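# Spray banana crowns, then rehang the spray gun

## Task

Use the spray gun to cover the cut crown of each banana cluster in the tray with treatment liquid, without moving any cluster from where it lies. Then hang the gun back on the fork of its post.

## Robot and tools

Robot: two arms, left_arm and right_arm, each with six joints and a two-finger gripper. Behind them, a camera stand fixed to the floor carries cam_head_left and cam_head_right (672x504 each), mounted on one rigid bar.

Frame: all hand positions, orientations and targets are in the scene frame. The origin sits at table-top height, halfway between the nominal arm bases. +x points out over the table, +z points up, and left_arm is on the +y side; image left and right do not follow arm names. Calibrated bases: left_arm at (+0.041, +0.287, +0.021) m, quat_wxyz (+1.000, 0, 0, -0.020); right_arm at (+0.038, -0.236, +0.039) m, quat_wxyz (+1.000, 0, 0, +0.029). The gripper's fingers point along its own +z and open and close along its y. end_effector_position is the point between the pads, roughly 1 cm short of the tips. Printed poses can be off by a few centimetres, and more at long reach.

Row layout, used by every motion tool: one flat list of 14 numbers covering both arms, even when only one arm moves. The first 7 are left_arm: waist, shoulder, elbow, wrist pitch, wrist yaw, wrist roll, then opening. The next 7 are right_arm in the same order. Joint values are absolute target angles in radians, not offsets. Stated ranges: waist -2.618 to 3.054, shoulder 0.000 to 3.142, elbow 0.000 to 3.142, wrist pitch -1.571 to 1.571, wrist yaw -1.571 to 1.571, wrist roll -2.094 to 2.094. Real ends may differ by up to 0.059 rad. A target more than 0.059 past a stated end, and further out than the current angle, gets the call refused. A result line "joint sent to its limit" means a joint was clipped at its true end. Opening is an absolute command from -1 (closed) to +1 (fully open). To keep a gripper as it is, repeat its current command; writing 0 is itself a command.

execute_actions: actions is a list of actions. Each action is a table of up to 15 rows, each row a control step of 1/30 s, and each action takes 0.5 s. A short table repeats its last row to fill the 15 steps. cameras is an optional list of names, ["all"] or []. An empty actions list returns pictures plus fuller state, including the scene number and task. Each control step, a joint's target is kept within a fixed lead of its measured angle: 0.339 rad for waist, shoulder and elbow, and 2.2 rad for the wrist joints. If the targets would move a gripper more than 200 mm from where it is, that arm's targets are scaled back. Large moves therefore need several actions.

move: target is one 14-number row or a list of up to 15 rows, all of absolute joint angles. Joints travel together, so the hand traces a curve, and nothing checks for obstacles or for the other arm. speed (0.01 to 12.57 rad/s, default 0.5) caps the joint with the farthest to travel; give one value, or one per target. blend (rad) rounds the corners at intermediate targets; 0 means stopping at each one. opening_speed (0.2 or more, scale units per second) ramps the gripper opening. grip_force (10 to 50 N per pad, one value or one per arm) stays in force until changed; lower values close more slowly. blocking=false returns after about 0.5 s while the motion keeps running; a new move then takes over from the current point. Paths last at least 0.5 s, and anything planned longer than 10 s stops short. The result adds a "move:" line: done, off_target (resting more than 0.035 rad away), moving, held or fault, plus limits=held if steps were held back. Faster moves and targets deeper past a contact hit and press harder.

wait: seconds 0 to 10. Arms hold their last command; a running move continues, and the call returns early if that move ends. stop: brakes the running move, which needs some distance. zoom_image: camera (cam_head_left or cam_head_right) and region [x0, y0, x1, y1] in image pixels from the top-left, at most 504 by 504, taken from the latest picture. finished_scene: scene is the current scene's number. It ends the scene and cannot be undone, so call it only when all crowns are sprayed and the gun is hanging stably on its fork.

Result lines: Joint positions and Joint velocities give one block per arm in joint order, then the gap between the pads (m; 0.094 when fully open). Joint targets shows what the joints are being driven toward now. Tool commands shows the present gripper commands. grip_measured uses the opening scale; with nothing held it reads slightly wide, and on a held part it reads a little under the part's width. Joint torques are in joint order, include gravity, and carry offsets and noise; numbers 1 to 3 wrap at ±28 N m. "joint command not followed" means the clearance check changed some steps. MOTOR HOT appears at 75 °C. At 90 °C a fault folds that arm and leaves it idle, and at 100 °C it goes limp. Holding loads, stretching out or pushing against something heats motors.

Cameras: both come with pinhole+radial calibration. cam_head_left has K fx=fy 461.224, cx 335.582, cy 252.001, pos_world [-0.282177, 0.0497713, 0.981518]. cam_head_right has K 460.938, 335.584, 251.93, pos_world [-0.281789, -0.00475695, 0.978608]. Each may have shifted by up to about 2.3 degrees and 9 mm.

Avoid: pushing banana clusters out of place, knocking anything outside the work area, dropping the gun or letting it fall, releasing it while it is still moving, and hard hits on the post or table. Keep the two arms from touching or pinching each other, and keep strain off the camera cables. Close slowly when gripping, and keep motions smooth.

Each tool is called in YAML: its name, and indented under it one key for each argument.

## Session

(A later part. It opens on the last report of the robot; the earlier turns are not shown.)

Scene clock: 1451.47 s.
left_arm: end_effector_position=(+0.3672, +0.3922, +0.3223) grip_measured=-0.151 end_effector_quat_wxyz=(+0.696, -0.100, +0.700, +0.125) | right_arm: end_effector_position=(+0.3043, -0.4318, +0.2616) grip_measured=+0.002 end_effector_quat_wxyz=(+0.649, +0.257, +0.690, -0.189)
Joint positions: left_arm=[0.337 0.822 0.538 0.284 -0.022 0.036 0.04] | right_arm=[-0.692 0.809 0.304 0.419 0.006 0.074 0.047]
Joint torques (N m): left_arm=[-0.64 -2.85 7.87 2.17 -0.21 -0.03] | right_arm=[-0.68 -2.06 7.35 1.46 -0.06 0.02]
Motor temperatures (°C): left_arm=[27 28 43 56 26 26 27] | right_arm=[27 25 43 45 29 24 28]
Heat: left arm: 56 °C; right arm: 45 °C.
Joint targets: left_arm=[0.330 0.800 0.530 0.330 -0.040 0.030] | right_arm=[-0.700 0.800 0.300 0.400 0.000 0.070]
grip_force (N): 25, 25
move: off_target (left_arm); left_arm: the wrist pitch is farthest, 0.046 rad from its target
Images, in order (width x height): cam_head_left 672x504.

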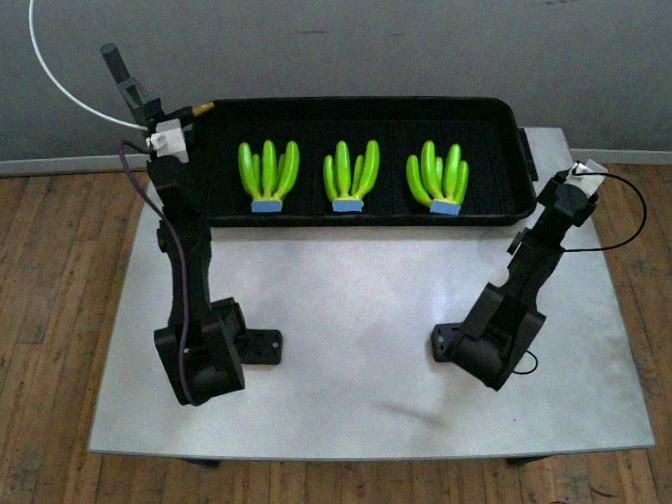

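execute_actions:
  actions: []

zoom_image:
  camera: "cam_head_left"
  region: [110, 70, 190, 140]

zoom_image:
  camera: "cam_head_right"
  region: [80, 80, 180, 160]

Scene clock: 1493.07 s.
left_arm: end_effector_position=(+0.3672, +0.3924, +0.3223) grip_measured=-0.151 end_effector_quat_wxyz=(+0.696, -0.100, +0.700, +0.126) | right_arm: end_effector_position=(+0.3043, -0.4318, +0.2616) grip_measured=+0.002 end_effector_quat_wxyz=(+0.649, +0.257, +0.690, -0.189)
Joint positions: left_arm=[0.337 0.822 0.538 0.284 -0.023 0.036 0.04] | right_arm=[-0.692 0.809 0.304 0.419 0.006 0.074 0.047]
Joint velocities: within noise
Joint torques (N m): left_arm=[-0.64 -2.91 7.79 2.17 -0.22 -0.02] | right_arm=[-0.57 -1.7 7.34 1.49 -0.09 -0.04]
Motor temperatures (°C): left_arm=[27 28 38 51 26 26 27] | right_arm=[27 25 43 45 29 24 28]
Heat: left arm: 51 °C; right arm: 45 °C.
Joint targets: left_arm=[0.330 0.800 0.530 0.330 -0.040 0.030] | right_arm=[-0.700 0.800 0.300 0.400 0.000 0.070]
Tool commands: left_gripper/opening=-0.6 right_gripper/opening=+0.0
grip_force (N): 25, 25

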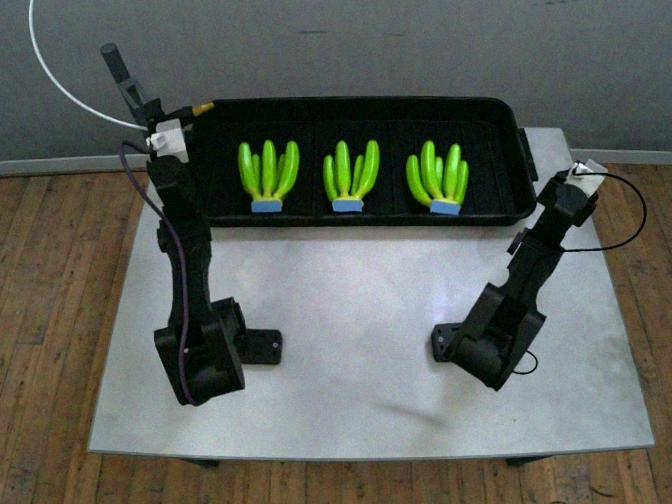

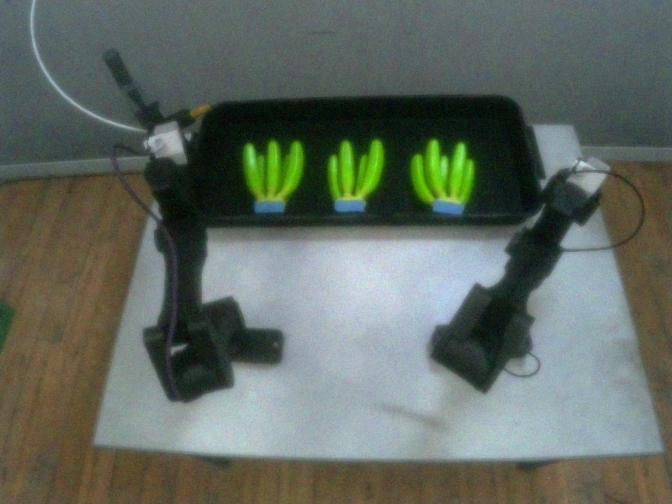

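Scaled by 6.300 from the camera's 672x504 image, which has a finer 960x720 frame.

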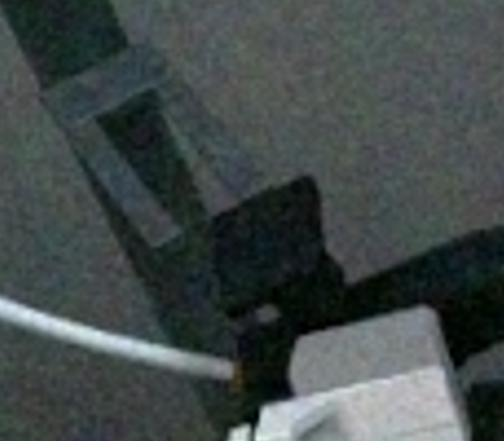

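Scaled by 5.040 from the camera's 672x504 image, which has a finer 960x720 frame.

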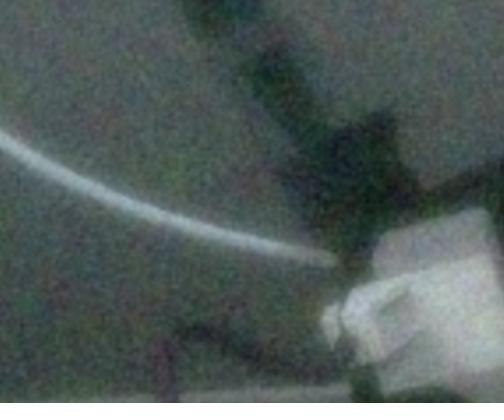

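move:
  target: [0.401,0.941,0.592,0.414,0.045,0.03,-0.6,-0.7,0.8,0.3,0.4,0,0.07,0]
  speed: 0.15
  cameras: ["cam_head_left"]

zoom_image:
  camera: "cam_head_left"
  region: [110, 70, 190, 140]

Scene clock: 1525.20 s.
left_arm: end_effector_position=(+0.3846, +0.4085, +0.3021) grip_measured=-0.151 end_effector_quat_wxyz=(+0.679, -0.103, +0.717, +0.121) | right_arm: end_effector_position=(+0.3043, -0.4318, +0.2616) grip_measured=+0.002 end_effector_quat_wxyz=(+0.649, +0.257, +0.690, -0.189)
Joint positions: left_arm=[0.394 0.944 0.547 0.347 0.035 0.036 0.04] | right_arm=[-0.692 0.809 0.304 0.419 0.006 0.074 0.047]
Joint torques (N m): left_arm=[0.77 -2.17 13.03 2.37 0.12 -0.04] | right_arm=[-0.61 -1.99 7.32 1.53 -0.11 0]
Heat: left arm: 51 °C; right arm: 45 °C.
Joint targets: left_arm=[0.401 0.941 0.592 0.414 0.045 0.030] | right_arm=[-0.700 0.800 0.300 0.400 0.000 0.070]
grip_force (N): 25, 25
move: off_target (left_arm); left_arm: the wrist pitch is farthest, 0.067 rad from its target
Images, in order (width x height): cam_head_left 672x504.

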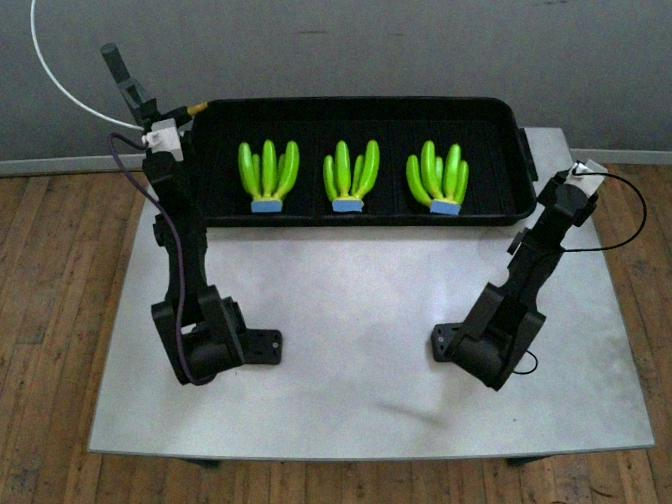

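Scaled by 6.300 from the camera's 672x504 image, which has a finer 960x720 frame.

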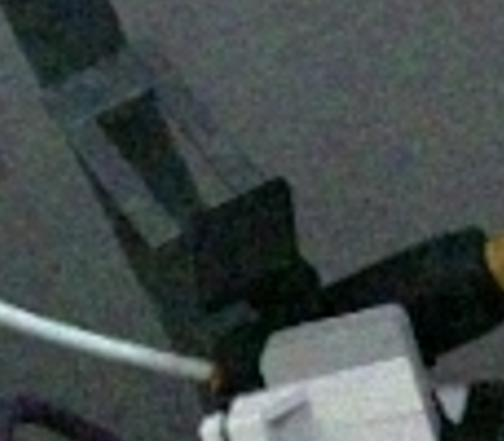

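move:
  target: [0.425,0.941,0.595,0.414,0.06,0.03,-0.6,-0.7,0.8,0.3,0.4,0,0.07,0]
  speed: 0.15
  cameras: ["cam_head_left"]

zoom_image:
  camera: "cam_head_left"
  region: [110, 70, 190, 140]

Scene clock: 1533.90 s.
left_arm: end_effector_position=(+0.3825, +0.4141, +0.3022) grip_measured=-0.151 end_effector_quat_wxyz=(+0.678, -0.106, +0.716, +0.124) | right_arm: end_effector_position=(+0.3043, -0.4318, +0.2616) grip_measured=+0.002 end_effector_quat_wxyz=(+0.649, +0.257, +0.690, -0.189)
Joint positions: left_arm=[0.417 0.944 0.547 0.347 0.049 0.036 0.04] | right_arm=[-0.692 0.809 0.304 0.419 0.006 0.074 0.047]
Joint torques (N m): left_arm=[0.79 -2.11 13.2 2.37 0.11 -0.05] | right_arm=[-0.66 -2 7.36 1.52 -0.08 0.01]
Heat: left arm: 51 °C; right arm: 45 °C.
Joint targets: left_arm=[0.425 0.941 0.595 0.414 0.060 0.030] | right_arm=[-0.700 0.800 0.300 0.400 0.000 0.070]
grip_force (N): 25, 25
move: off_target (left_arm); left_arm: the wrist pitch is farthest, 0.067 rad from its target
Images, in order (width x height): cam_head_left 672x504.

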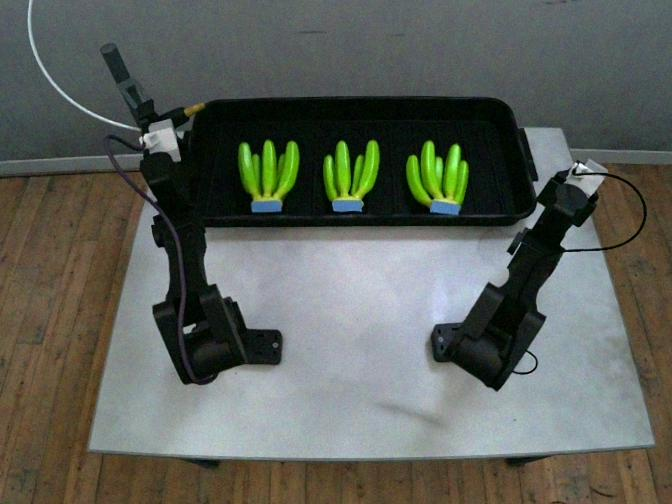

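Scaled by 6.300 from the camera's 672x504 image, which has a finer 960x720 frame.

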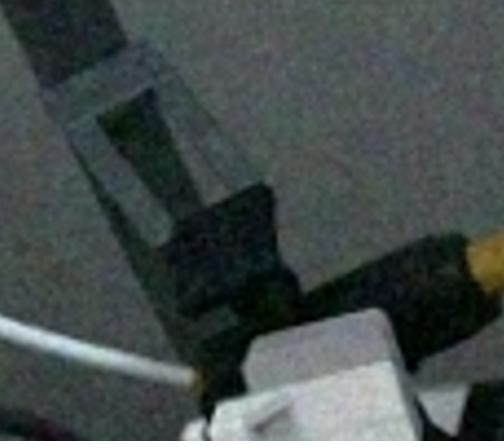

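move:
  target: [0.443,1.055,0.662,0.482,0.088,0.03,-0.6,-0.7,0.8,0.3,0.4,0,0.07,0]
  speed: 0.1
  cameras: ["cam_head_left"]

zoom_image:
  camera: "cam_head_left"
  region: [110, 70, 190, 140]

Scene clock: 1550.47 s.
left_arm: end_effector_position=(+0.3990, +0.4197, +0.3110) grip_measured=-0.151 end_effector_quat_wxyz=(+0.687, -0.096, +0.711, +0.117) | right_arm: end_effector_position=(+0.3043, -0.4318, +0.2616) grip_measured=+0.002 end_effector_quat_wxyz=(+0.649, +0.257, +0.690, -0.189)
Joint positions: left_arm=[0.437 1.03 0.598 0.403 0.094 0.036 0.04] | right_arm=[-0.692 0.809 0.304 0.419 0.006 0.074 0.047]
Joint torques (N m): left_arm=[0.69 -0.62 14.8 2.48 -0.11 -0.01] | right_arm=[-0.58 -1.89 7.25 1.5 -0.04 -0.02]
Heat: left arm: 51 °C; right arm: 45 °C.
Joint targets: left_arm=[0.443 1.055 0.662 0.482 0.088 0.030] | right_arm=[-0.700 0.800 0.300 0.400 0.000 0.070]
grip_force (N): 25, 25
move: off_target (left_arm); left_arm: the wrist pitch is farthest, 0.079 rad from its target
Images, in order (width x height): cam_head_left 672x504.

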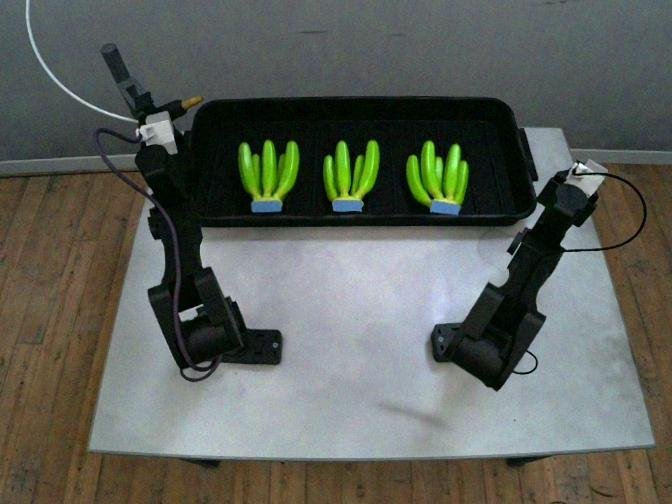

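Scaled by 6.300 from the camera's 672x504 image, which has a finer 960x720 frame.

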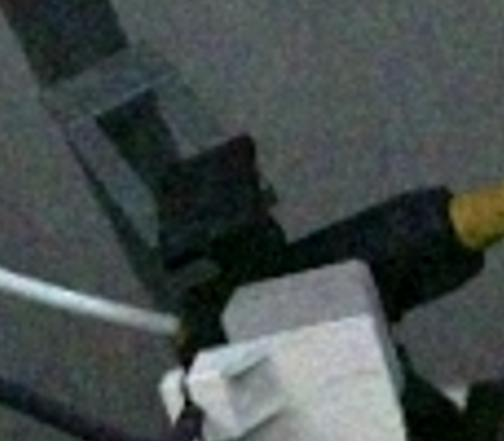

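move:
  target:
    - [0.443,1.0,0.585,0.455,0.055,0.03,-0.6,-0.7,0.8,0.3,0.4,0,0.07,0]
    - [0.455,1.0,0.585,0.455,0.062,0.03,-0.6,-0.7,0.8,0.3,0.4,0,0.07,0]
  speed: 0.1
  cameras: ["cam_head_left"]

zoom_image:
  camera: "cam_head_left"
  region: [110, 70, 190, 140]

Scene clock: 1566.87 s.
left_arm: end_effector_position=(+0.3951, +0.4267, +0.3092) grip_measured=-0.151 end_effector_quat_wxyz=(+0.684, -0.107, +0.711, +0.127) | right_arm: end_effector_position=(+0.3043, -0.4318, +0.2616) grip_measured=+0.002 end_effector_quat_wxyz=(+0.649, +0.257, +0.690, -0.189)
Joint positions: left_arm=[0.448 1.025 0.593 0.399 0.075 0.036 0.04] | right_arm=[-0.692 0.809 0.304 0.419 0.006 0.074 0.047]
Joint torques (N m): left_arm=[0.69 -4.52 7.75 2.27 -0.15 -0.02] | right_arm=[-0.73 -1.88 7.31 1.47 -0.1 0]
Motor temperatures (°C): left_arm=[27 28 39 55 26 26 27] | right_arm=[27 25 43 45 29 24 28]
Heat: left arm: 55 °C; right arm: 45 °C.
Joint targets: left_arm=[0.455 1.000 0.585 0.455 0.062 0.030] | right_arm=[-0.700 0.800 0.300 0.400 0.000 0.070]
grip_force (N): 25, 25
move: off_target (left_arm); left_arm: the wrist pitch is farthest, 0.056 rad from its target
Images, in order (width x height): cam_head_left 672x504.

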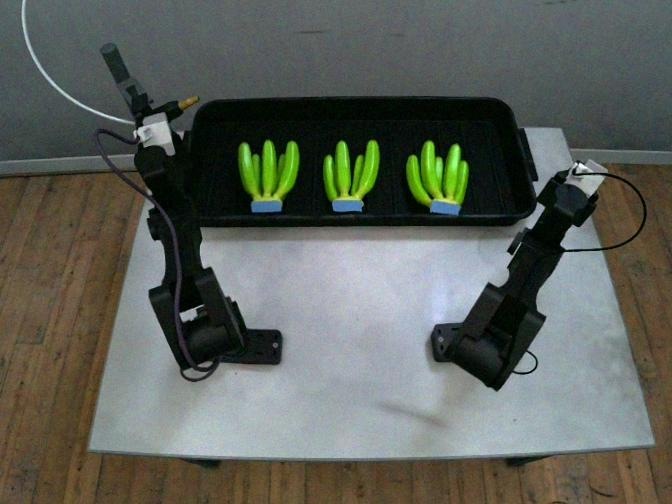

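Scaled by 6.300 from the camera's 672x504 image, which has a finer 960x720 frame.

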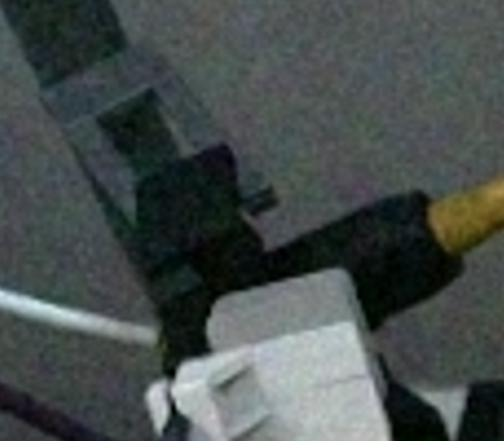

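move:
  target:
    - [0.424,1.005,0.585,0.455,0.04,0.03,-0.6,-0.7,0.8,0.3,0.4,0,0.07,0]
    - [0.442,1.04,0.645,0.465,0.073,0.03,-0.6,-0.7,0.8,0.3,0.4,0,0.07,0]
  speed: 0.1
  cameras: ["cam_head_left"]

zoom_image:
  camera: "cam_head_left"
  region: [110, 70, 190, 140]

Scene clock: 1582.47 s.
left_arm: end_effector_position=(+0.3973, +0.4238, +0.3092) grip_measured=-0.151 end_effector_quat_wxyz=(+0.685, -0.106, +0.710, +0.126) | right_arm: end_effector_position=(+0.3043, -0.4318, +0.2616) grip_measured=+0.002 end_effector_quat_wxyz=(+0.649, +0.257, +0.690, -0.189)
Joint positions: left_arm=[0.435 1.03 0.593 0.407 0.067 0.036 0.04] | right_arm=[-0.692 0.809 0.304 0.419 0.006 0.074 0.047]
Joint torques (N m): left_arm=[0.64 -1.72 13.71 2.27 0.07 -0.05] | right_arm=[-0.53 -2.09 7.27 1.48 -0.1 0.01]
Motor temperatures (°C): left_arm=[27 29 37 55 26 26 27] | right_arm=[27 25 43 45 29 24 28]
Heat: left arm: 55 °C; right arm: 45 °C.
Joint targets: left_arm=[0.442 1.040 0.645 0.465 0.073 0.030] | right_arm=[-0.700 0.800 0.300 0.400 0.000 0.070]
grip_force (N): 25, 25
move: off_target (left_arm); left_arm: the wrist pitch is farthest, 0.058 rad from its target
Images, in order (width x height): cam_head_left 672x504.

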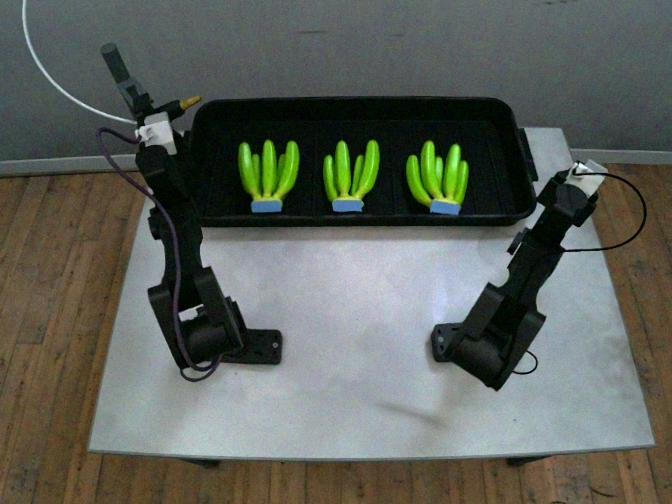

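Scaled by 6.300 from the camera's 672x504 image, which has a finer 960x720 frame.

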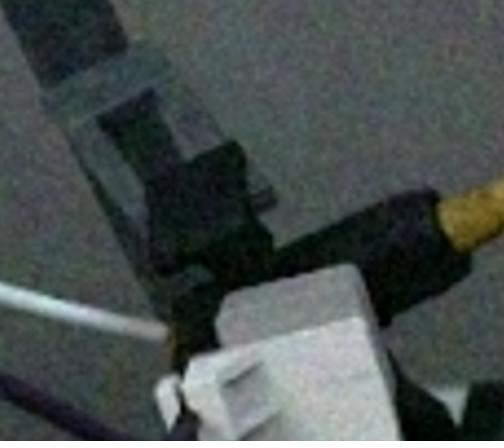

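move:
  target:
    - [0.455,1.07,0.658,0.484,0.084,0.03,-0.6,-0.7,0.8,0.3,0.4,0,0.07,0]
    - [0.465,1.12,0.684,0.509,0.095,0.03,-0.6,-0.7,0.8,0.3,0.4,0,0.07,0]
  speed: 0.08
  blend: [0.01, 0]
  cameras: ["cam_head_left"]

zoom_image:
  camera: "cam_head_left"
  region: [110, 70, 190, 140]

Scene clock: 1596.60 s.
left_arm: end_effector_position=(+0.4007, +0.4255, +0.3078) grip_measured=-0.151 end_effector_quat_wxyz=(+0.688, -0.090, +0.710, +0.117) | right_arm: end_effector_position=(+0.3043, -0.4318, +0.2616) grip_measured=+0.002 end_effector_quat_wxyz=(+0.649, +0.257, +0.690, -0.189)
Joint positions: left_arm=[0.465 1.055 0.593 0.437 0.13 0.046 0.04] | right_arm=[-0.692 0.809 0.304 0.419 0.006 0.074 0.047]
Joint torques (N m): left_arm=[0.08 2.89 17.55 2.41 -0.4 -0.13] | right_arm=[-0.58 -1.81 7.31 1.47 -0.06 -0.09]
Motor temperatures (°C): left_arm=[27 28 39 55 26 26 27] | right_arm=[27 25 43 45 29 24 28]
Heat: left arm: 55 °C; right arm: 45 °C.
Joint targets: left_arm=[0.465 1.120 0.684 0.509 0.095 0.030] | right_arm=[-0.700 0.800 0.300 0.400 0.000 0.070]
grip_force (N): 25, 25
move: off_target (left_arm); left_arm: the elbow is farthest, 0.091 rad from its target
Images, in order (width x height): cam_head_left 672x504.

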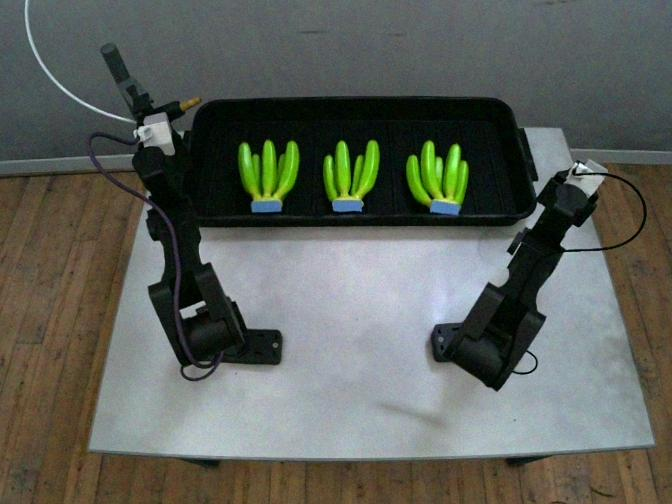

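Scaled by 6.300 from the camera's 672x504 image, which has a finer 960x720 frame.

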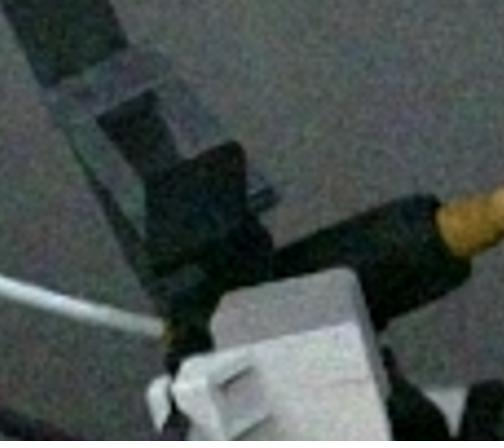

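move:
  target:
    - [0.44,1.0,0.585,0.48,0.06,0.03,-0.6,-0.7,0.8,0.3,0.4,0,0.07,0]
    - [0.436,1.0,0.55,0.49,0.057,0.03,-0.6,-0.7,0.8,0.3,0.4,0,0.07,0]
    - [0.442,1.04,0.60,0.49,0.07,0.03,-0.6,-0.7,0.8,0.3,0.4,0,0.07,0]
  speed: 0.1

execute_actions:
  actions: []
  cameras: ["cam_head_left"]

zoom_image:
  camera: "cam_head_left"
  region: [110, 70, 190, 140]

Scene clock: 1612.33 s.
left_arm: end_effector_position=(+0.3957, +0.4257, +0.3006) grip_measured=-0.151 end_effector_quat_wxyz=(+0.685, -0.106, +0.710, +0.127) | right_arm: end_effector_position=(+0.3043, -0.4318, +0.2616) grip_measured=+0.002 end_effector_quat_wxyz=(+0.649, +0.257, +0.690, -0.189)
Joint positions: left_arm=[0.445 1.036 0.56 0.446 0.074 0.037 0.04] | right_arm=[-0.692 0.809 0.304 0.419 0.006 0.074 0.047]
Joint torques (N m): left_arm=[-0.25 -2.21 12.33 2.15 -0.07 -0.01] | right_arm=[-0.55 -1.91 7.2 1.49 -0.11 -0.01]
Heat: left arm: 54 °C; right arm: 45 °C.
Joint targets: left_arm=[0.442 1.040 0.600 0.490 0.070 0.030] | right_arm=[-0.700 0.800 0.300 0.400 0.000 0.070]
grip_force (N): 25, 25
move: off_target (left_arm); left_arm: the wrist pitch is farthest, 0.044 rad from its target

Scene clock: 1612.33 s.
left_arm: end_effector_position=(+0.3957, +0.4257, +0.3006) grip_measured=-0.151 end_effector_quat_wxyz=(+0.685, -0.106, +0.710, +0.127) | right_arm: end_effector_position=(+0.3043, -0.4318, +0.2616) grip_measured=+0.002 end_effector_quat_wxyz=(+0.649, +0.257, +0.690, -0.189)
Joint positions: left_arm=[0.445 1.036 0.56 0.446 0.074 0.037 0.04] | right_arm=[-0.692 0.809 0.304 0.419 0.006 0.074 0.047]
Joint velocities: within noise
Joint torques (N m): left_arm=[-0.25 -2.21 12.33 2.15 -0.07 -0.01] | right_arm=[-0.55 -1.91 7.2 1.49 -0.11 -0.01]
Motor temperatures (°C): left_arm=[27 28 41 54 26 26 27] | right_arm=[27 25 43 45 29 24 28]
Heat: left arm: 54 °C; right arm: 45 °C.
Joint targets: left_arm=[0.442 1.040 0.600 0.490 0.070 0.030] | right_arm=[-0.700 0.800 0.300 0.400 0.000 0.070]
Tool commands: left_gripper/opening=-0.6 right_gripper/opening=+0.0
grip_force (N): 25, 25
Images, in order (width x height): cam_head_left 672x504.

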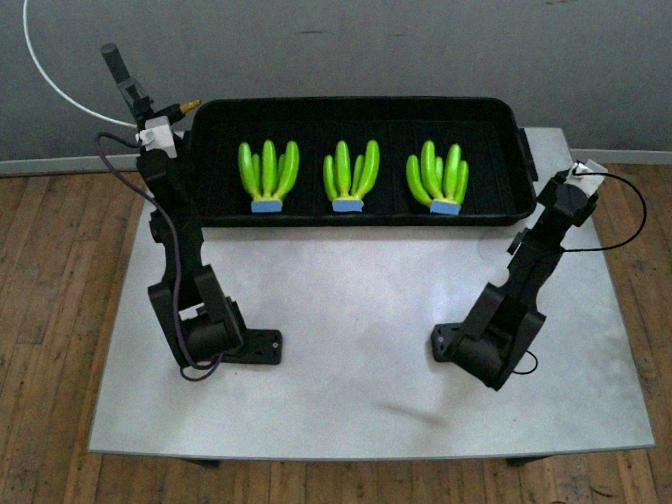

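Scaled by 6.300 from the camera's 672x504 image, which has a finer 960x720 frame.

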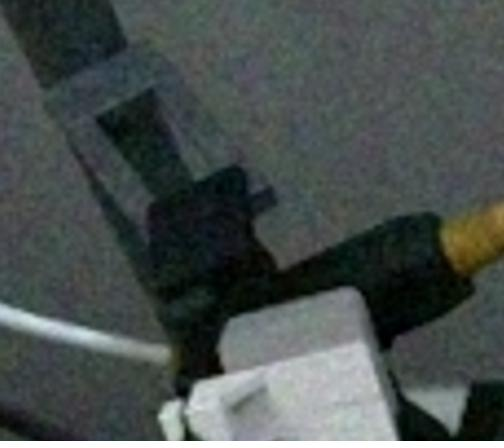

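move:
  target:
    - [0.443,1.066,0.628,0.51,0.075,0.03,-0.6,-0.7,0.8,0.3,0.4,0,0.07,0]
    - [0.458,1.115,0.655,0.534,0.09,0.03,-0.6,-0.7,0.8,0.3,0.4,0,0.07,0]
  speed: 0.08
  blend: [0.01, 0]
  cameras: ["cam_head_left"]

zoom_image:
  camera: "cam_head_left"
  region: [110, 70, 190, 140]

Scene clock: 1624.13 s.
left_arm: end_effector_position=(+0.4097, +0.4335, +0.3028) grip_measured=-0.151 end_effector_quat_wxyz=(+0.683, -0.108, +0.711, +0.126) | right_arm: end_effector_position=(+0.3043, -0.4318, +0.2616) grip_measured=+0.002 end_effector_quat_wxyz=(+0.649, +0.257, +0.690, -0.189)
Joint positions: left_arm=[0.451 1.112 0.61 0.468 0.078 0.034 0.04] | right_arm=[-0.692 0.809 0.304 0.419 0.006 0.074 0.047]
Joint torques (N m): left_arm=[0.66 -2.89 12.94 2.37 0.14 -0.01] | right_arm=[-0.72 -2.14 7.3 1.5 -0.09 -0.03]
Heat: left arm: 54 °C; right arm: 45 °C.
Joint targets: left_arm=[0.458 1.115 0.655 0.534 0.090 0.030] | right_arm=[-0.700 0.800 0.300 0.400 0.000 0.070]
grip_force (N): 25, 25
move: off_target (left_arm); left_arm: the wrist pitch is farthest, 0.066 rad from its target
Images, in order (width x height): cam_head_left 672x504.

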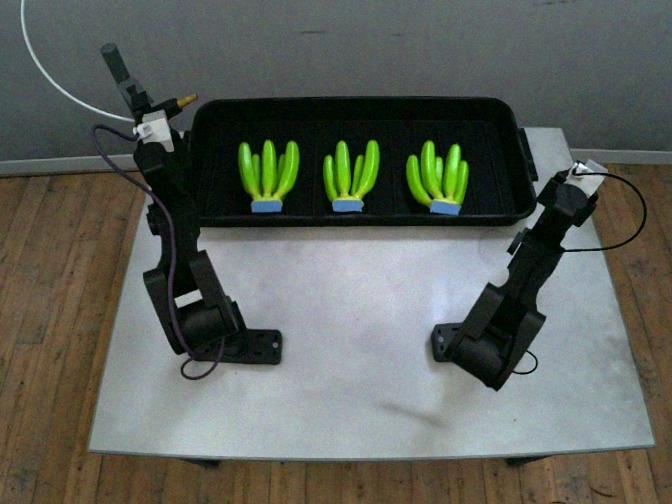

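Scaled by 6.300 from the camera's 672x504 image, which has a finer 960x720 frame.

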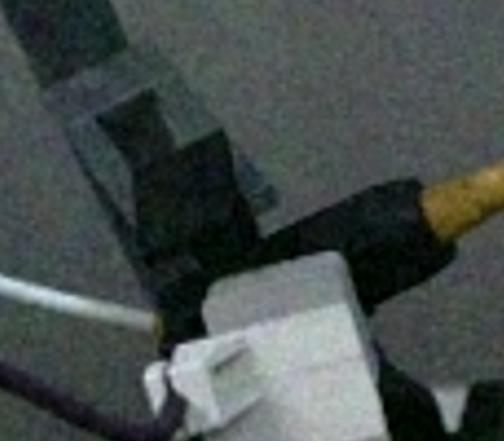

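move:
  target:
    - [0.458,1.14,0.665,0.542,0.096,0.03,-0.6,-0.7,0.8,0.3,0.4,0,0.07,0]
    - [0.471,1.175,0.68,0.557,0.11,0.03,-0.6,-0.7,0.8,0.3,0.4,0,0.07,0]
  speed: 0.08
  blend: [0.01, 0]
  cameras: ["cam_head_left"]

zoom_image:
  camera: "cam_head_left"
  region: [110, 70, 190, 140]

Scene clock: 1635.00 s.
left_arm: end_effector_position=(+0.4133, +0.4394, +0.3042) grip_measured=-0.151 end_effector_quat_wxyz=(+0.688, -0.094, +0.705, +0.143) | right_arm: end_effector_position=(+0.3043, -0.4318, +0.2616) grip_measured=+0.002 end_effector_quat_wxyz=(+0.649, +0.257, +0.690, -0.189)
Joint positions: left_arm=[0.465 1.144 0.61 0.523 0.088 0.073 0.04] | right_arm=[-0.692 0.809 0.304 0.419 0.006 0.074 0.047]
Joint torques (N m): left_arm=[0.59 -0.73 15.43 2.08 0.27 -0.44] | right_arm=[-0.49 -1.99 7.38 1.47 -0.07 -0.02]
Motor temperatures (°C): left_arm=[27 28 40 55 26 26 27] | right_arm=[27 25 43 45 29 24 28]
Heat: left arm: 55 °C; right arm: 45 °C.
Joint targets: left_arm=[0.471 1.175 0.680 0.557 0.110 0.030] | right_arm=[-0.700 0.800 0.300 0.400 0.000 0.070]
grip_force (N): 25, 25
move: off_target (left_arm); left_arm: the elbow is farthest, 0.070 rad from its target
Images, in order (width x height): cam_head_left 672x504.

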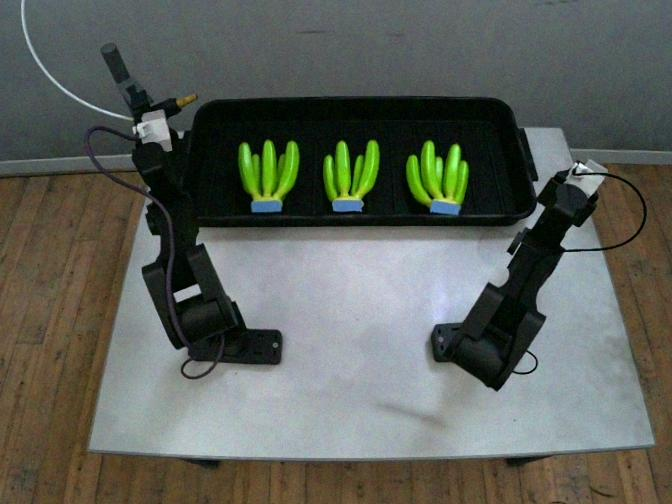

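Scaled by 6.300 from the camera's 672x504 image, which has a finer 960x720 frame.

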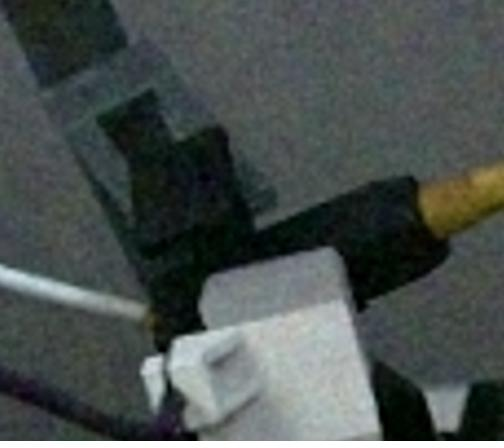

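move:
  target:
    - [0.448,1.095,0.625,0.53,0.08,0.03,-0.6,-0.7,0.8,0.3,0.4,0,0.07,0]
    - [0.439,1.115,0.65,0.537,0.078,0.03,-0.6,-0.7,0.8,0.3,0.4,0,0.07,0]
  speed: 0.08
  cameras: ["cam_head_left"]

zoom_image:
  camera: "cam_head_left"
  region: [110, 70, 190, 140]

Scene clock: 1646.47 s.
left_arm: end_effector_position=(+0.4111, +0.4363, +0.3034) grip_measured=-0.151 end_effector_quat_wxyz=(+0.685, -0.105, +0.708, +0.136) | right_arm: end_effector_position=(+0.3043, -0.4318, +0.2616) grip_measured=+0.002 end_effector_quat_wxyz=(+0.649, +0.257, +0.690, -0.189)
Joint positions: left_arm=[0.451 1.125 0.61 0.49 0.068 0.051 0.04] | right_arm=[-0.692 0.809 0.304 0.419 0.006 0.074 0.047]
Joint torques (N m): left_arm=[-1.18 -4.03 12.36 2.16 0.14 -0.17] | right_arm=[-0.64 -1.92 7.38 1.5 -0.06 -0.02]
Heat: left arm: 54 °C; right arm: 45 °C.
Joint targets: left_arm=[0.439 1.115 0.650 0.537 0.078 0.030] | right_arm=[-0.700 0.800 0.300 0.400 0.000 0.070]
grip_force (N): 25, 25
move: off_target (left_arm); left_arm: the wrist pitch is farthest, 0.047 rad from its target
Images, in order (width x height): cam_head_left 672x504.

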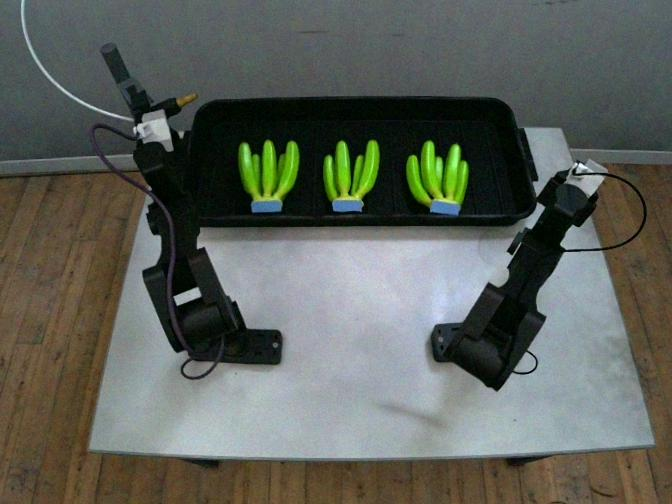

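Scaled by 6.300 from the camera's 672x504 image, which has a finer 960x720 frame.

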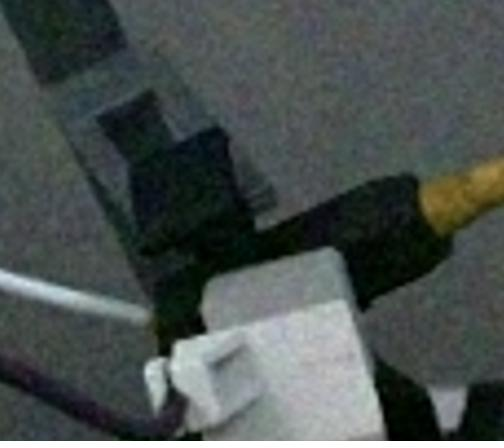

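move:
  target:
    - [0.43,1.02,0.56,0.51,0.06,0.03,-0.6,-0.7,0.8,0.3,0.4,0,0.07,0]
    - [0.39,0.93,0.53,0.46,0.03,0.03,-0.6,-0.7,0.8,0.3,0.4,0,0.07,0]
  speed: 0.12
  blend: [0.02,0]
  cameras: ["cam_head_left"]

zoom_image:
  camera: "cam_head_left"
  region: [120, 80, 180, 130]

Scene clock: 1676.20 s.
left_arm: end_effector_position=(+0.3867, +0.4080, +0.3099) grip_measured=-0.151 end_effector_quat_wxyz=(+0.695, -0.097, +0.702, +0.121) | right_arm: end_effector_position=(+0.3043, -0.4318, +0.2616) grip_measured=+0.002 end_effector_quat_wxyz=(+0.649, +0.257, +0.690, -0.189)
Joint positions: left_arm=[0.397 0.955 0.538 0.413 0.048 0.035 0.04] | right_arm=[-0.692 0.809 0.304 0.419 0.006 0.074 0.047]
Joint torques (N m): left_arm=[-0.68 -4.12 7.84 2.13 -0.27 -0.02] | right_arm=[-0.72 -1.84 7.32 1.46 -0.14 -0.02]
Heat: left arm: 54 °C; right arm: 45 °C.
Joint targets: left_arm=[0.390 0.930 0.530 0.460 0.030 0.030] | right_arm=[-0.700 0.800 0.300 0.400 0.000 0.070]
grip_force (N): 25, 25
move: off_target (left_arm); left_arm: the wrist pitch is farthest, 0.047 rad from its target
Images, in order (width x height): cam_head_left 672x504.

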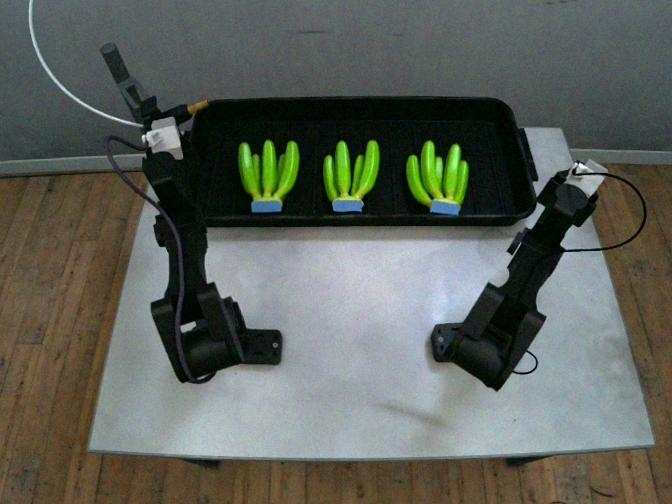

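Scaled by 8.400 from the camera's 672x504 image, which has a finer 960x720 frame.

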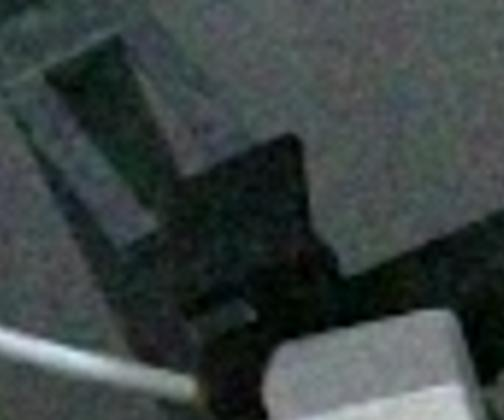

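move:
  target: [0.33,0.945,0.555,0.445,-0.1,0.03,-0.6,-0.7,0.8,0.3,0.4,0,0.07,0]
  speed: 0.15
  cameras: ["cam_head_left"]

zoom_image:
  camera: "cam_head_left"
  region: [120, 80, 180, 130]

Scene clock: 1698.17 s.
left_arm: end_effector_position=(+0.3860, +0.4095, +0.3058) grip_measured=-0.151 end_effector_quat_wxyz=(+0.685, -0.122, +0.704, +0.145) | right_arm: end_effector_position=(+0.3043, -0.4318, +0.2616) grip_measured=+0.002 end_effector_quat_wxyz=(+0.649, +0.257, +0.690, -0.189)
Joint positions: left_arm=[0.337 0.955 0.538 0.397 -0.083 0.035 0.04] | right_arm=[-0.692 0.809 0.304 0.419 0.006 0.074 0.047]
Joint torques (N m): left_arm=[-0.68 -2.86 10.17 2.18 -0.2 -0.03] | right_arm=[-0.57 -1.95 7.34 1.5 -0.11 0]
Heat: left arm: 52 °C; right arm: 45 °C.
Joint targets: left_arm=[0.330 0.945 0.555 0.445 -0.100 0.030] | right_arm=[-0.700 0.800 0.300 0.400 0.000 0.070]
grip_force (N): 25, 25
move: off_target (left_arm); left_arm: the wrist pitch is farthest, 0.048 rad from its target
Images, in order (width x height): cam_head_left 672x504.

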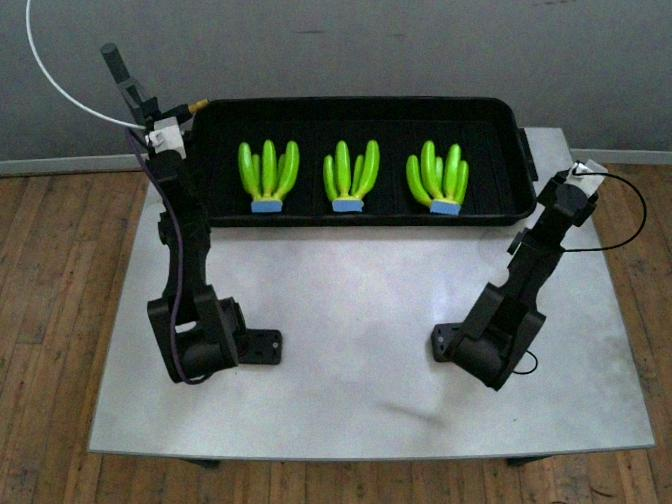

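Scaled by 8.400 from the camera's 672x504 image, which has a finer 960x720 frame.

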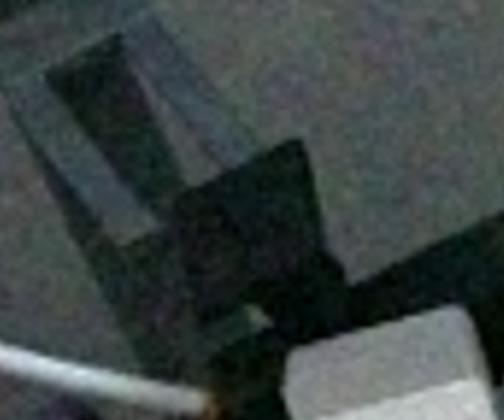

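move:
  target:
    - [0.335,0.95,0.495,0.47,-0.1,0.03,-0.6,-0.7,0.8,0.3,0.4,0,0.07,0]
    - [0.365,1.015,0.565,0.495,-0.06,0.03,-0.6,-0.7,0.8,0.3,0.4,0,0.07,0]
    - [0.385,1.072,0.606,0.535,-0.042,0.03,-0.6,-0.7,0.8,0.3,0.4,0,0.07,0]
  speed: 0.12
  blend: [0.0,0.01,0]
  cameras: ["cam_head_left"]

zoom_image:
  camera: "cam_head_left"
  region: [120, 80, 180, 130]

Scene clock: 1734.13 s.
left_arm: end_effector_position=(+0.4024, +0.4232, +0.2790) grip_measured=-0.151 end_effector_quat_wxyz=(+0.660, -0.126, +0.727, +0.141) | right_arm: end_effector_position=(+0.3043, -0.4318, +0.2616) grip_measured=+0.002 end_effector_quat_wxyz=(+0.649, +0.257, +0.690, -0.189)
Joint positions: left_arm=[0.376 1.076 0.552 0.434 -0.047 0.035 0.04] | right_arm=[-0.692 0.809 0.304 0.419 0.006 0.074 0.047]
Joint torques (N m): left_arm=[0.8 -3.03 13.78 2.7 0.05 -0.02] | right_arm=[-0.72 -1.99 7.16 1.49 -0.14 -0.05]
Heat: left arm: 53 °C; right arm: 45 °C.
Joint targets: left_arm=[0.385 1.072 0.606 0.535 -0.042 0.030] | right_arm=[-0.700 0.800 0.300 0.400 0.000 0.070]
grip_force (N): 25, 25
move: off_target (left_arm); left_arm: the wrist pitch is farthest, 0.101 rad from its target
Images, in order (width x height): cam_head_left 672x504.

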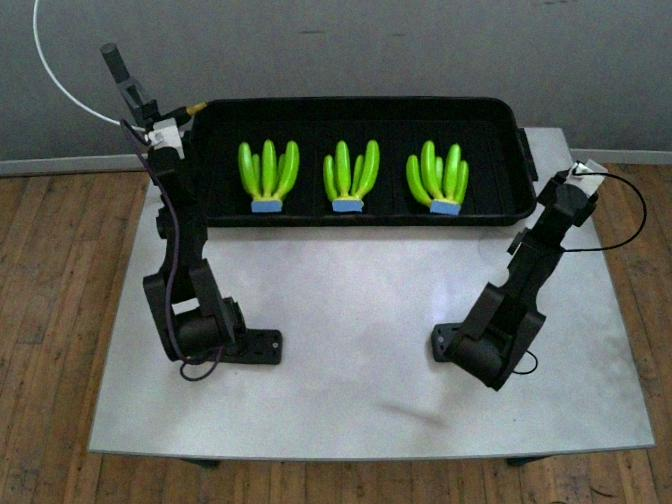

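Scaled by 8.400 from the camera's 672x504 image, which has a finer 960x720 frame.

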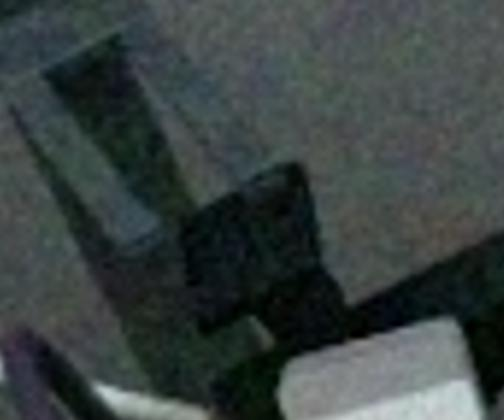

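move:
  target:
    - [0.365,0.93,0.53,0.46,-0.04,0.03,-0.6,-0.7,0.8,0.3,0.4,0,0.07,0]
    - [0.38,0.955,0.577,0.44,-0.02,0.03,-0.6,-0.7,0.8,0.3,0.4,0,0.07,0]
    - [0.42,1.066,0.628,0.51,0.02,0.03,-0.6,-0.7,0.8,0.3,0.4,0,0.07,0]
  speed: 0.12
  blend: [0.0,0.0,0]
  cameras: ["cam_head_left"]

zoom_image:
  camera: "cam_head_left"
  region: [110, 70, 190, 140]

Scene clock: 1783.13 s.
left_arm: end_effector_position=(+0.4022, +0.4237, +0.2788) grip_measured=-0.151 end_effector_quat_wxyz=(+0.655, -0.115, +0.736, +0.128) | right_arm: end_effector_position=(+0.3043, -0.4318, +0.2616) grip_measured=+0.002 end_effector_quat_wxyz=(+0.649, +0.257, +0.690, -0.189)
Joint positions: left_arm=[0.409 1.072 0.568 0.395 0.021 0.039 0.04] | right_arm=[-0.692 0.809 0.304 0.419 0.006 0.074 0.047]
Joint torques (N m): left_arm=[1.09 -3.29 14.35 2.85 -0.06 -0.05] | right_arm=[-0.58 -1.87 7.23 1.48 -0.13 -0.03]
Motor temperatures (°C): left_arm=[27 29 40 56 26 26 27] | right_arm=[27 25 43 45 29 24 28]
Heat: left arm: 56 °C; right arm: 45 °C.
Joint targets: left_arm=[0.420 1.066 0.628 0.510 0.020 0.030] | right_arm=[-0.700 0.800 0.300 0.400 0.000 0.070]
grip_force (N): 25, 25
move: off_target (left_arm); left_arm: the wrist pitch is farthest, 0.115 rad from its target
Images, in order (width x height): cam_head_left 672x504.

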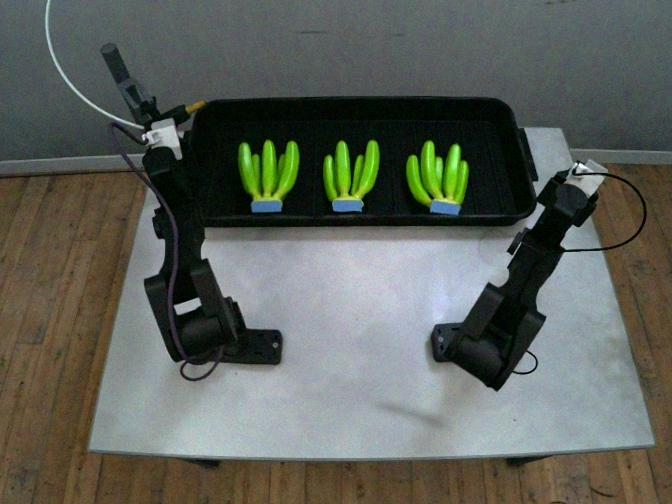

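Scaled by 6.300 from the camera's 672x504 image, which has a finer 960x720 frame.

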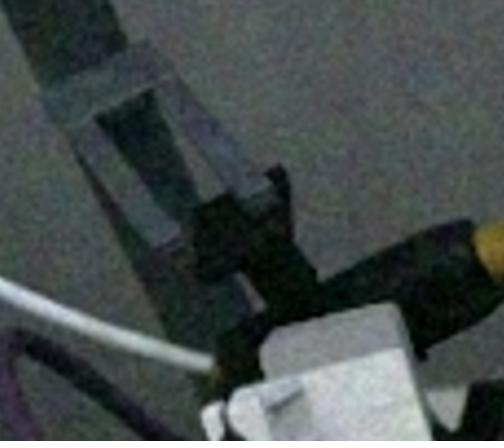

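move:
  target:
    - [0.39,0.98,0.55,0.46,0.0,0.03,-0.6,-0.7,0.8,0.3,0.4,0,0.07,0]
    - [0.36,0.88,0.54,0.42,-0.035,0.03,-0.6,-0.7,0.8,0.3,0.4,0,0.07,0]
    - [0.36,0.9,0.59,0.4,-0.035,0.03,-0.6,-0.7,0.8,0.3,0.4,0,0.07,0]
  speed: 0.12
  blend: [0.01,0.0,0]
  cameras: ["cam_head_left"]

zoom_image:
  camera: "cam_head_left"
  region: [110, 70, 190, 140]

Scene clock: 1795.10 s.
left_arm: end_effector_position=(+0.3796, +0.4066, +0.2853) grip_measured=-0.151 end_effector_quat_wxyz=(+0.656, -0.113, +0.735, +0.128) | right_arm: end_effector_position=(+0.3043, -0.4318, +0.2616) grip_measured=+0.002 end_effector_quat_wxyz=(+0.649, +0.257, +0.690, -0.189)
Joint positions: left_arm=[0.368 0.923 0.53 0.285 -0.017 0.039 0.04] | right_arm=[-0.692 0.809 0.304 0.419 0.006 0.074 0.047]
Joint torques (N m): left_arm=[-0.73 -3.69 14.46 2.85 -0.23 -0.06] | right_arm=[-0.49 -1.85 7.41 1.51 -0.06 -0.03]
Motor temperatures (°C): left_arm=[27 29 41 57 26 26 27] | right_arm=[27 25 43 45 29 24 28]
Heat: left arm: 57 °C; right arm: 45 °C.
Joint targets: left_arm=[0.360 0.900 0.590 0.400 -0.035 0.030] | right_arm=[-0.700 0.800 0.300 0.400 0.000 0.070]
grip_force (N): 25, 25
move: off_target (left_arm); left_arm: the wrist pitch is farthest, 0.115 rad from its target
Images, in order (width x height): cam_head_left 672x504.

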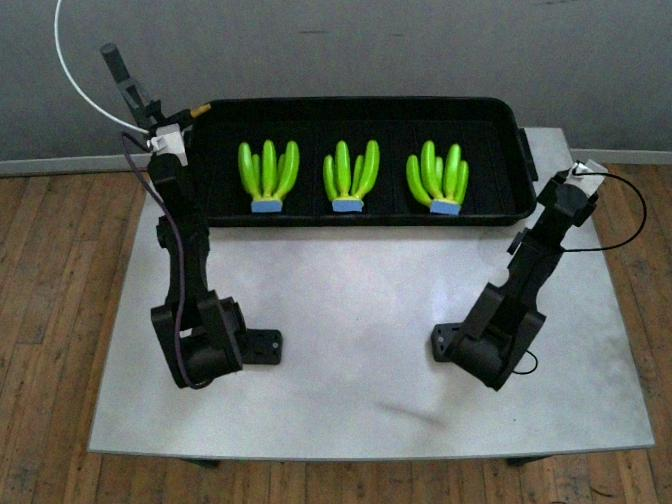

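Scaled by 6.300 from the camera's 672x504 image, which has a finer 960x720 frame.

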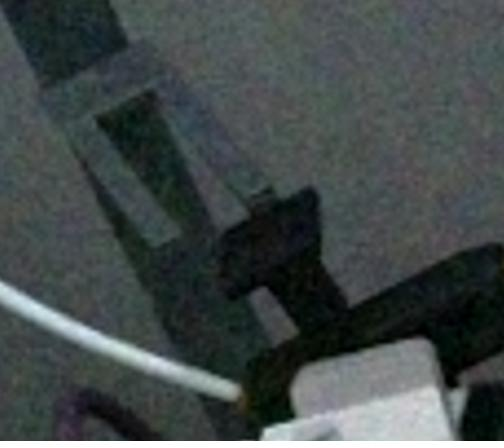

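move:
  target:
    - [0.365,0.91,0.51,0.3,-0.02,0.03,-0.6,-0.7,0.8,0.3,0.4,0,0.07,0]
    - [0.33,0.8,0.48,0.3,-0.05,0.03,-0.6,-0.7,0.8,0.3,0.4,0,0.07,0]
    - [0.33,0.8,0.58,0.38,-0.05,0.03,-0.6,-0.7,0.8,0.3,0.4,0,0.07,0]
  speed: 0.15
  blend: [0.01,0.0,0]
  cameras: ["cam_head_left"]

zoom_image:
  camera: "cam_head_left"
  region: [110, 70, 190, 140]

Scene clock: 1806.53 s.
left_arm: end_effector_position=(+0.3665, +0.3943, +0.3314) grip_measured=-0.151 end_effector_quat_wxyz=(+0.707, -0.102, +0.687, +0.132) | right_arm: end_effector_position=(+0.3043, -0.4318, +0.2616) grip_measured=+0.002 end_effector_quat_wxyz=(+0.649, +0.257, +0.690, -0.189)
Joint positions: left_arm=[0.337 0.822 0.54 0.316 -0.033 0.038 0.04] | right_arm=[-0.692 0.809 0.304 0.419 0.006 0.074 0.047]
Joint torques (N m): left_arm=[-0.72 -2.86 12.48 2.32 -0.2 -0.05] | right_arm=[-0.5 -2.1 7.32 1.48 -0.1 -0.04]
Motor temperatures (°C): left_arm=[27 29 40 58 26 26 27] | right_arm=[27 25 43 45 29 24 28]
Heat: left arm: 58 °C; right arm: 45 °C.
Joint targets: left_arm=[0.330 0.800 0.580 0.380 -0.050 0.030] | right_arm=[-0.700 0.800 0.300 0.400 0.000 0.070]
grip_force (N): 25, 25
move: off_target (left_arm); left_arm: the wrist pitch is farthest, 0.064 rad from its target
Images, in order (width x height): cam_head_left 672x504.

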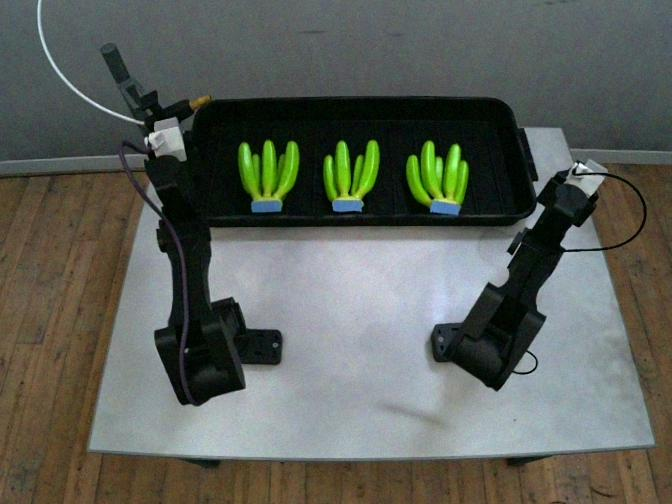

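Scaled by 6.300 from the camera's 672x504 image, which has a finer 960x720 frame.

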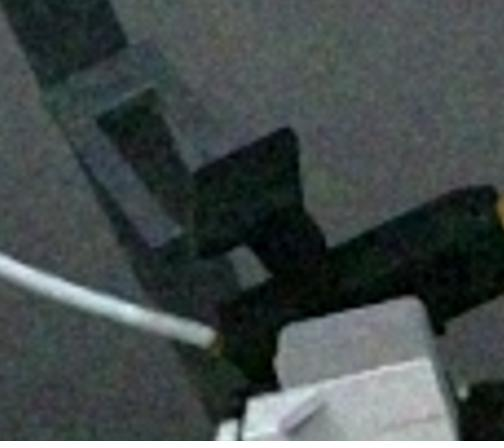

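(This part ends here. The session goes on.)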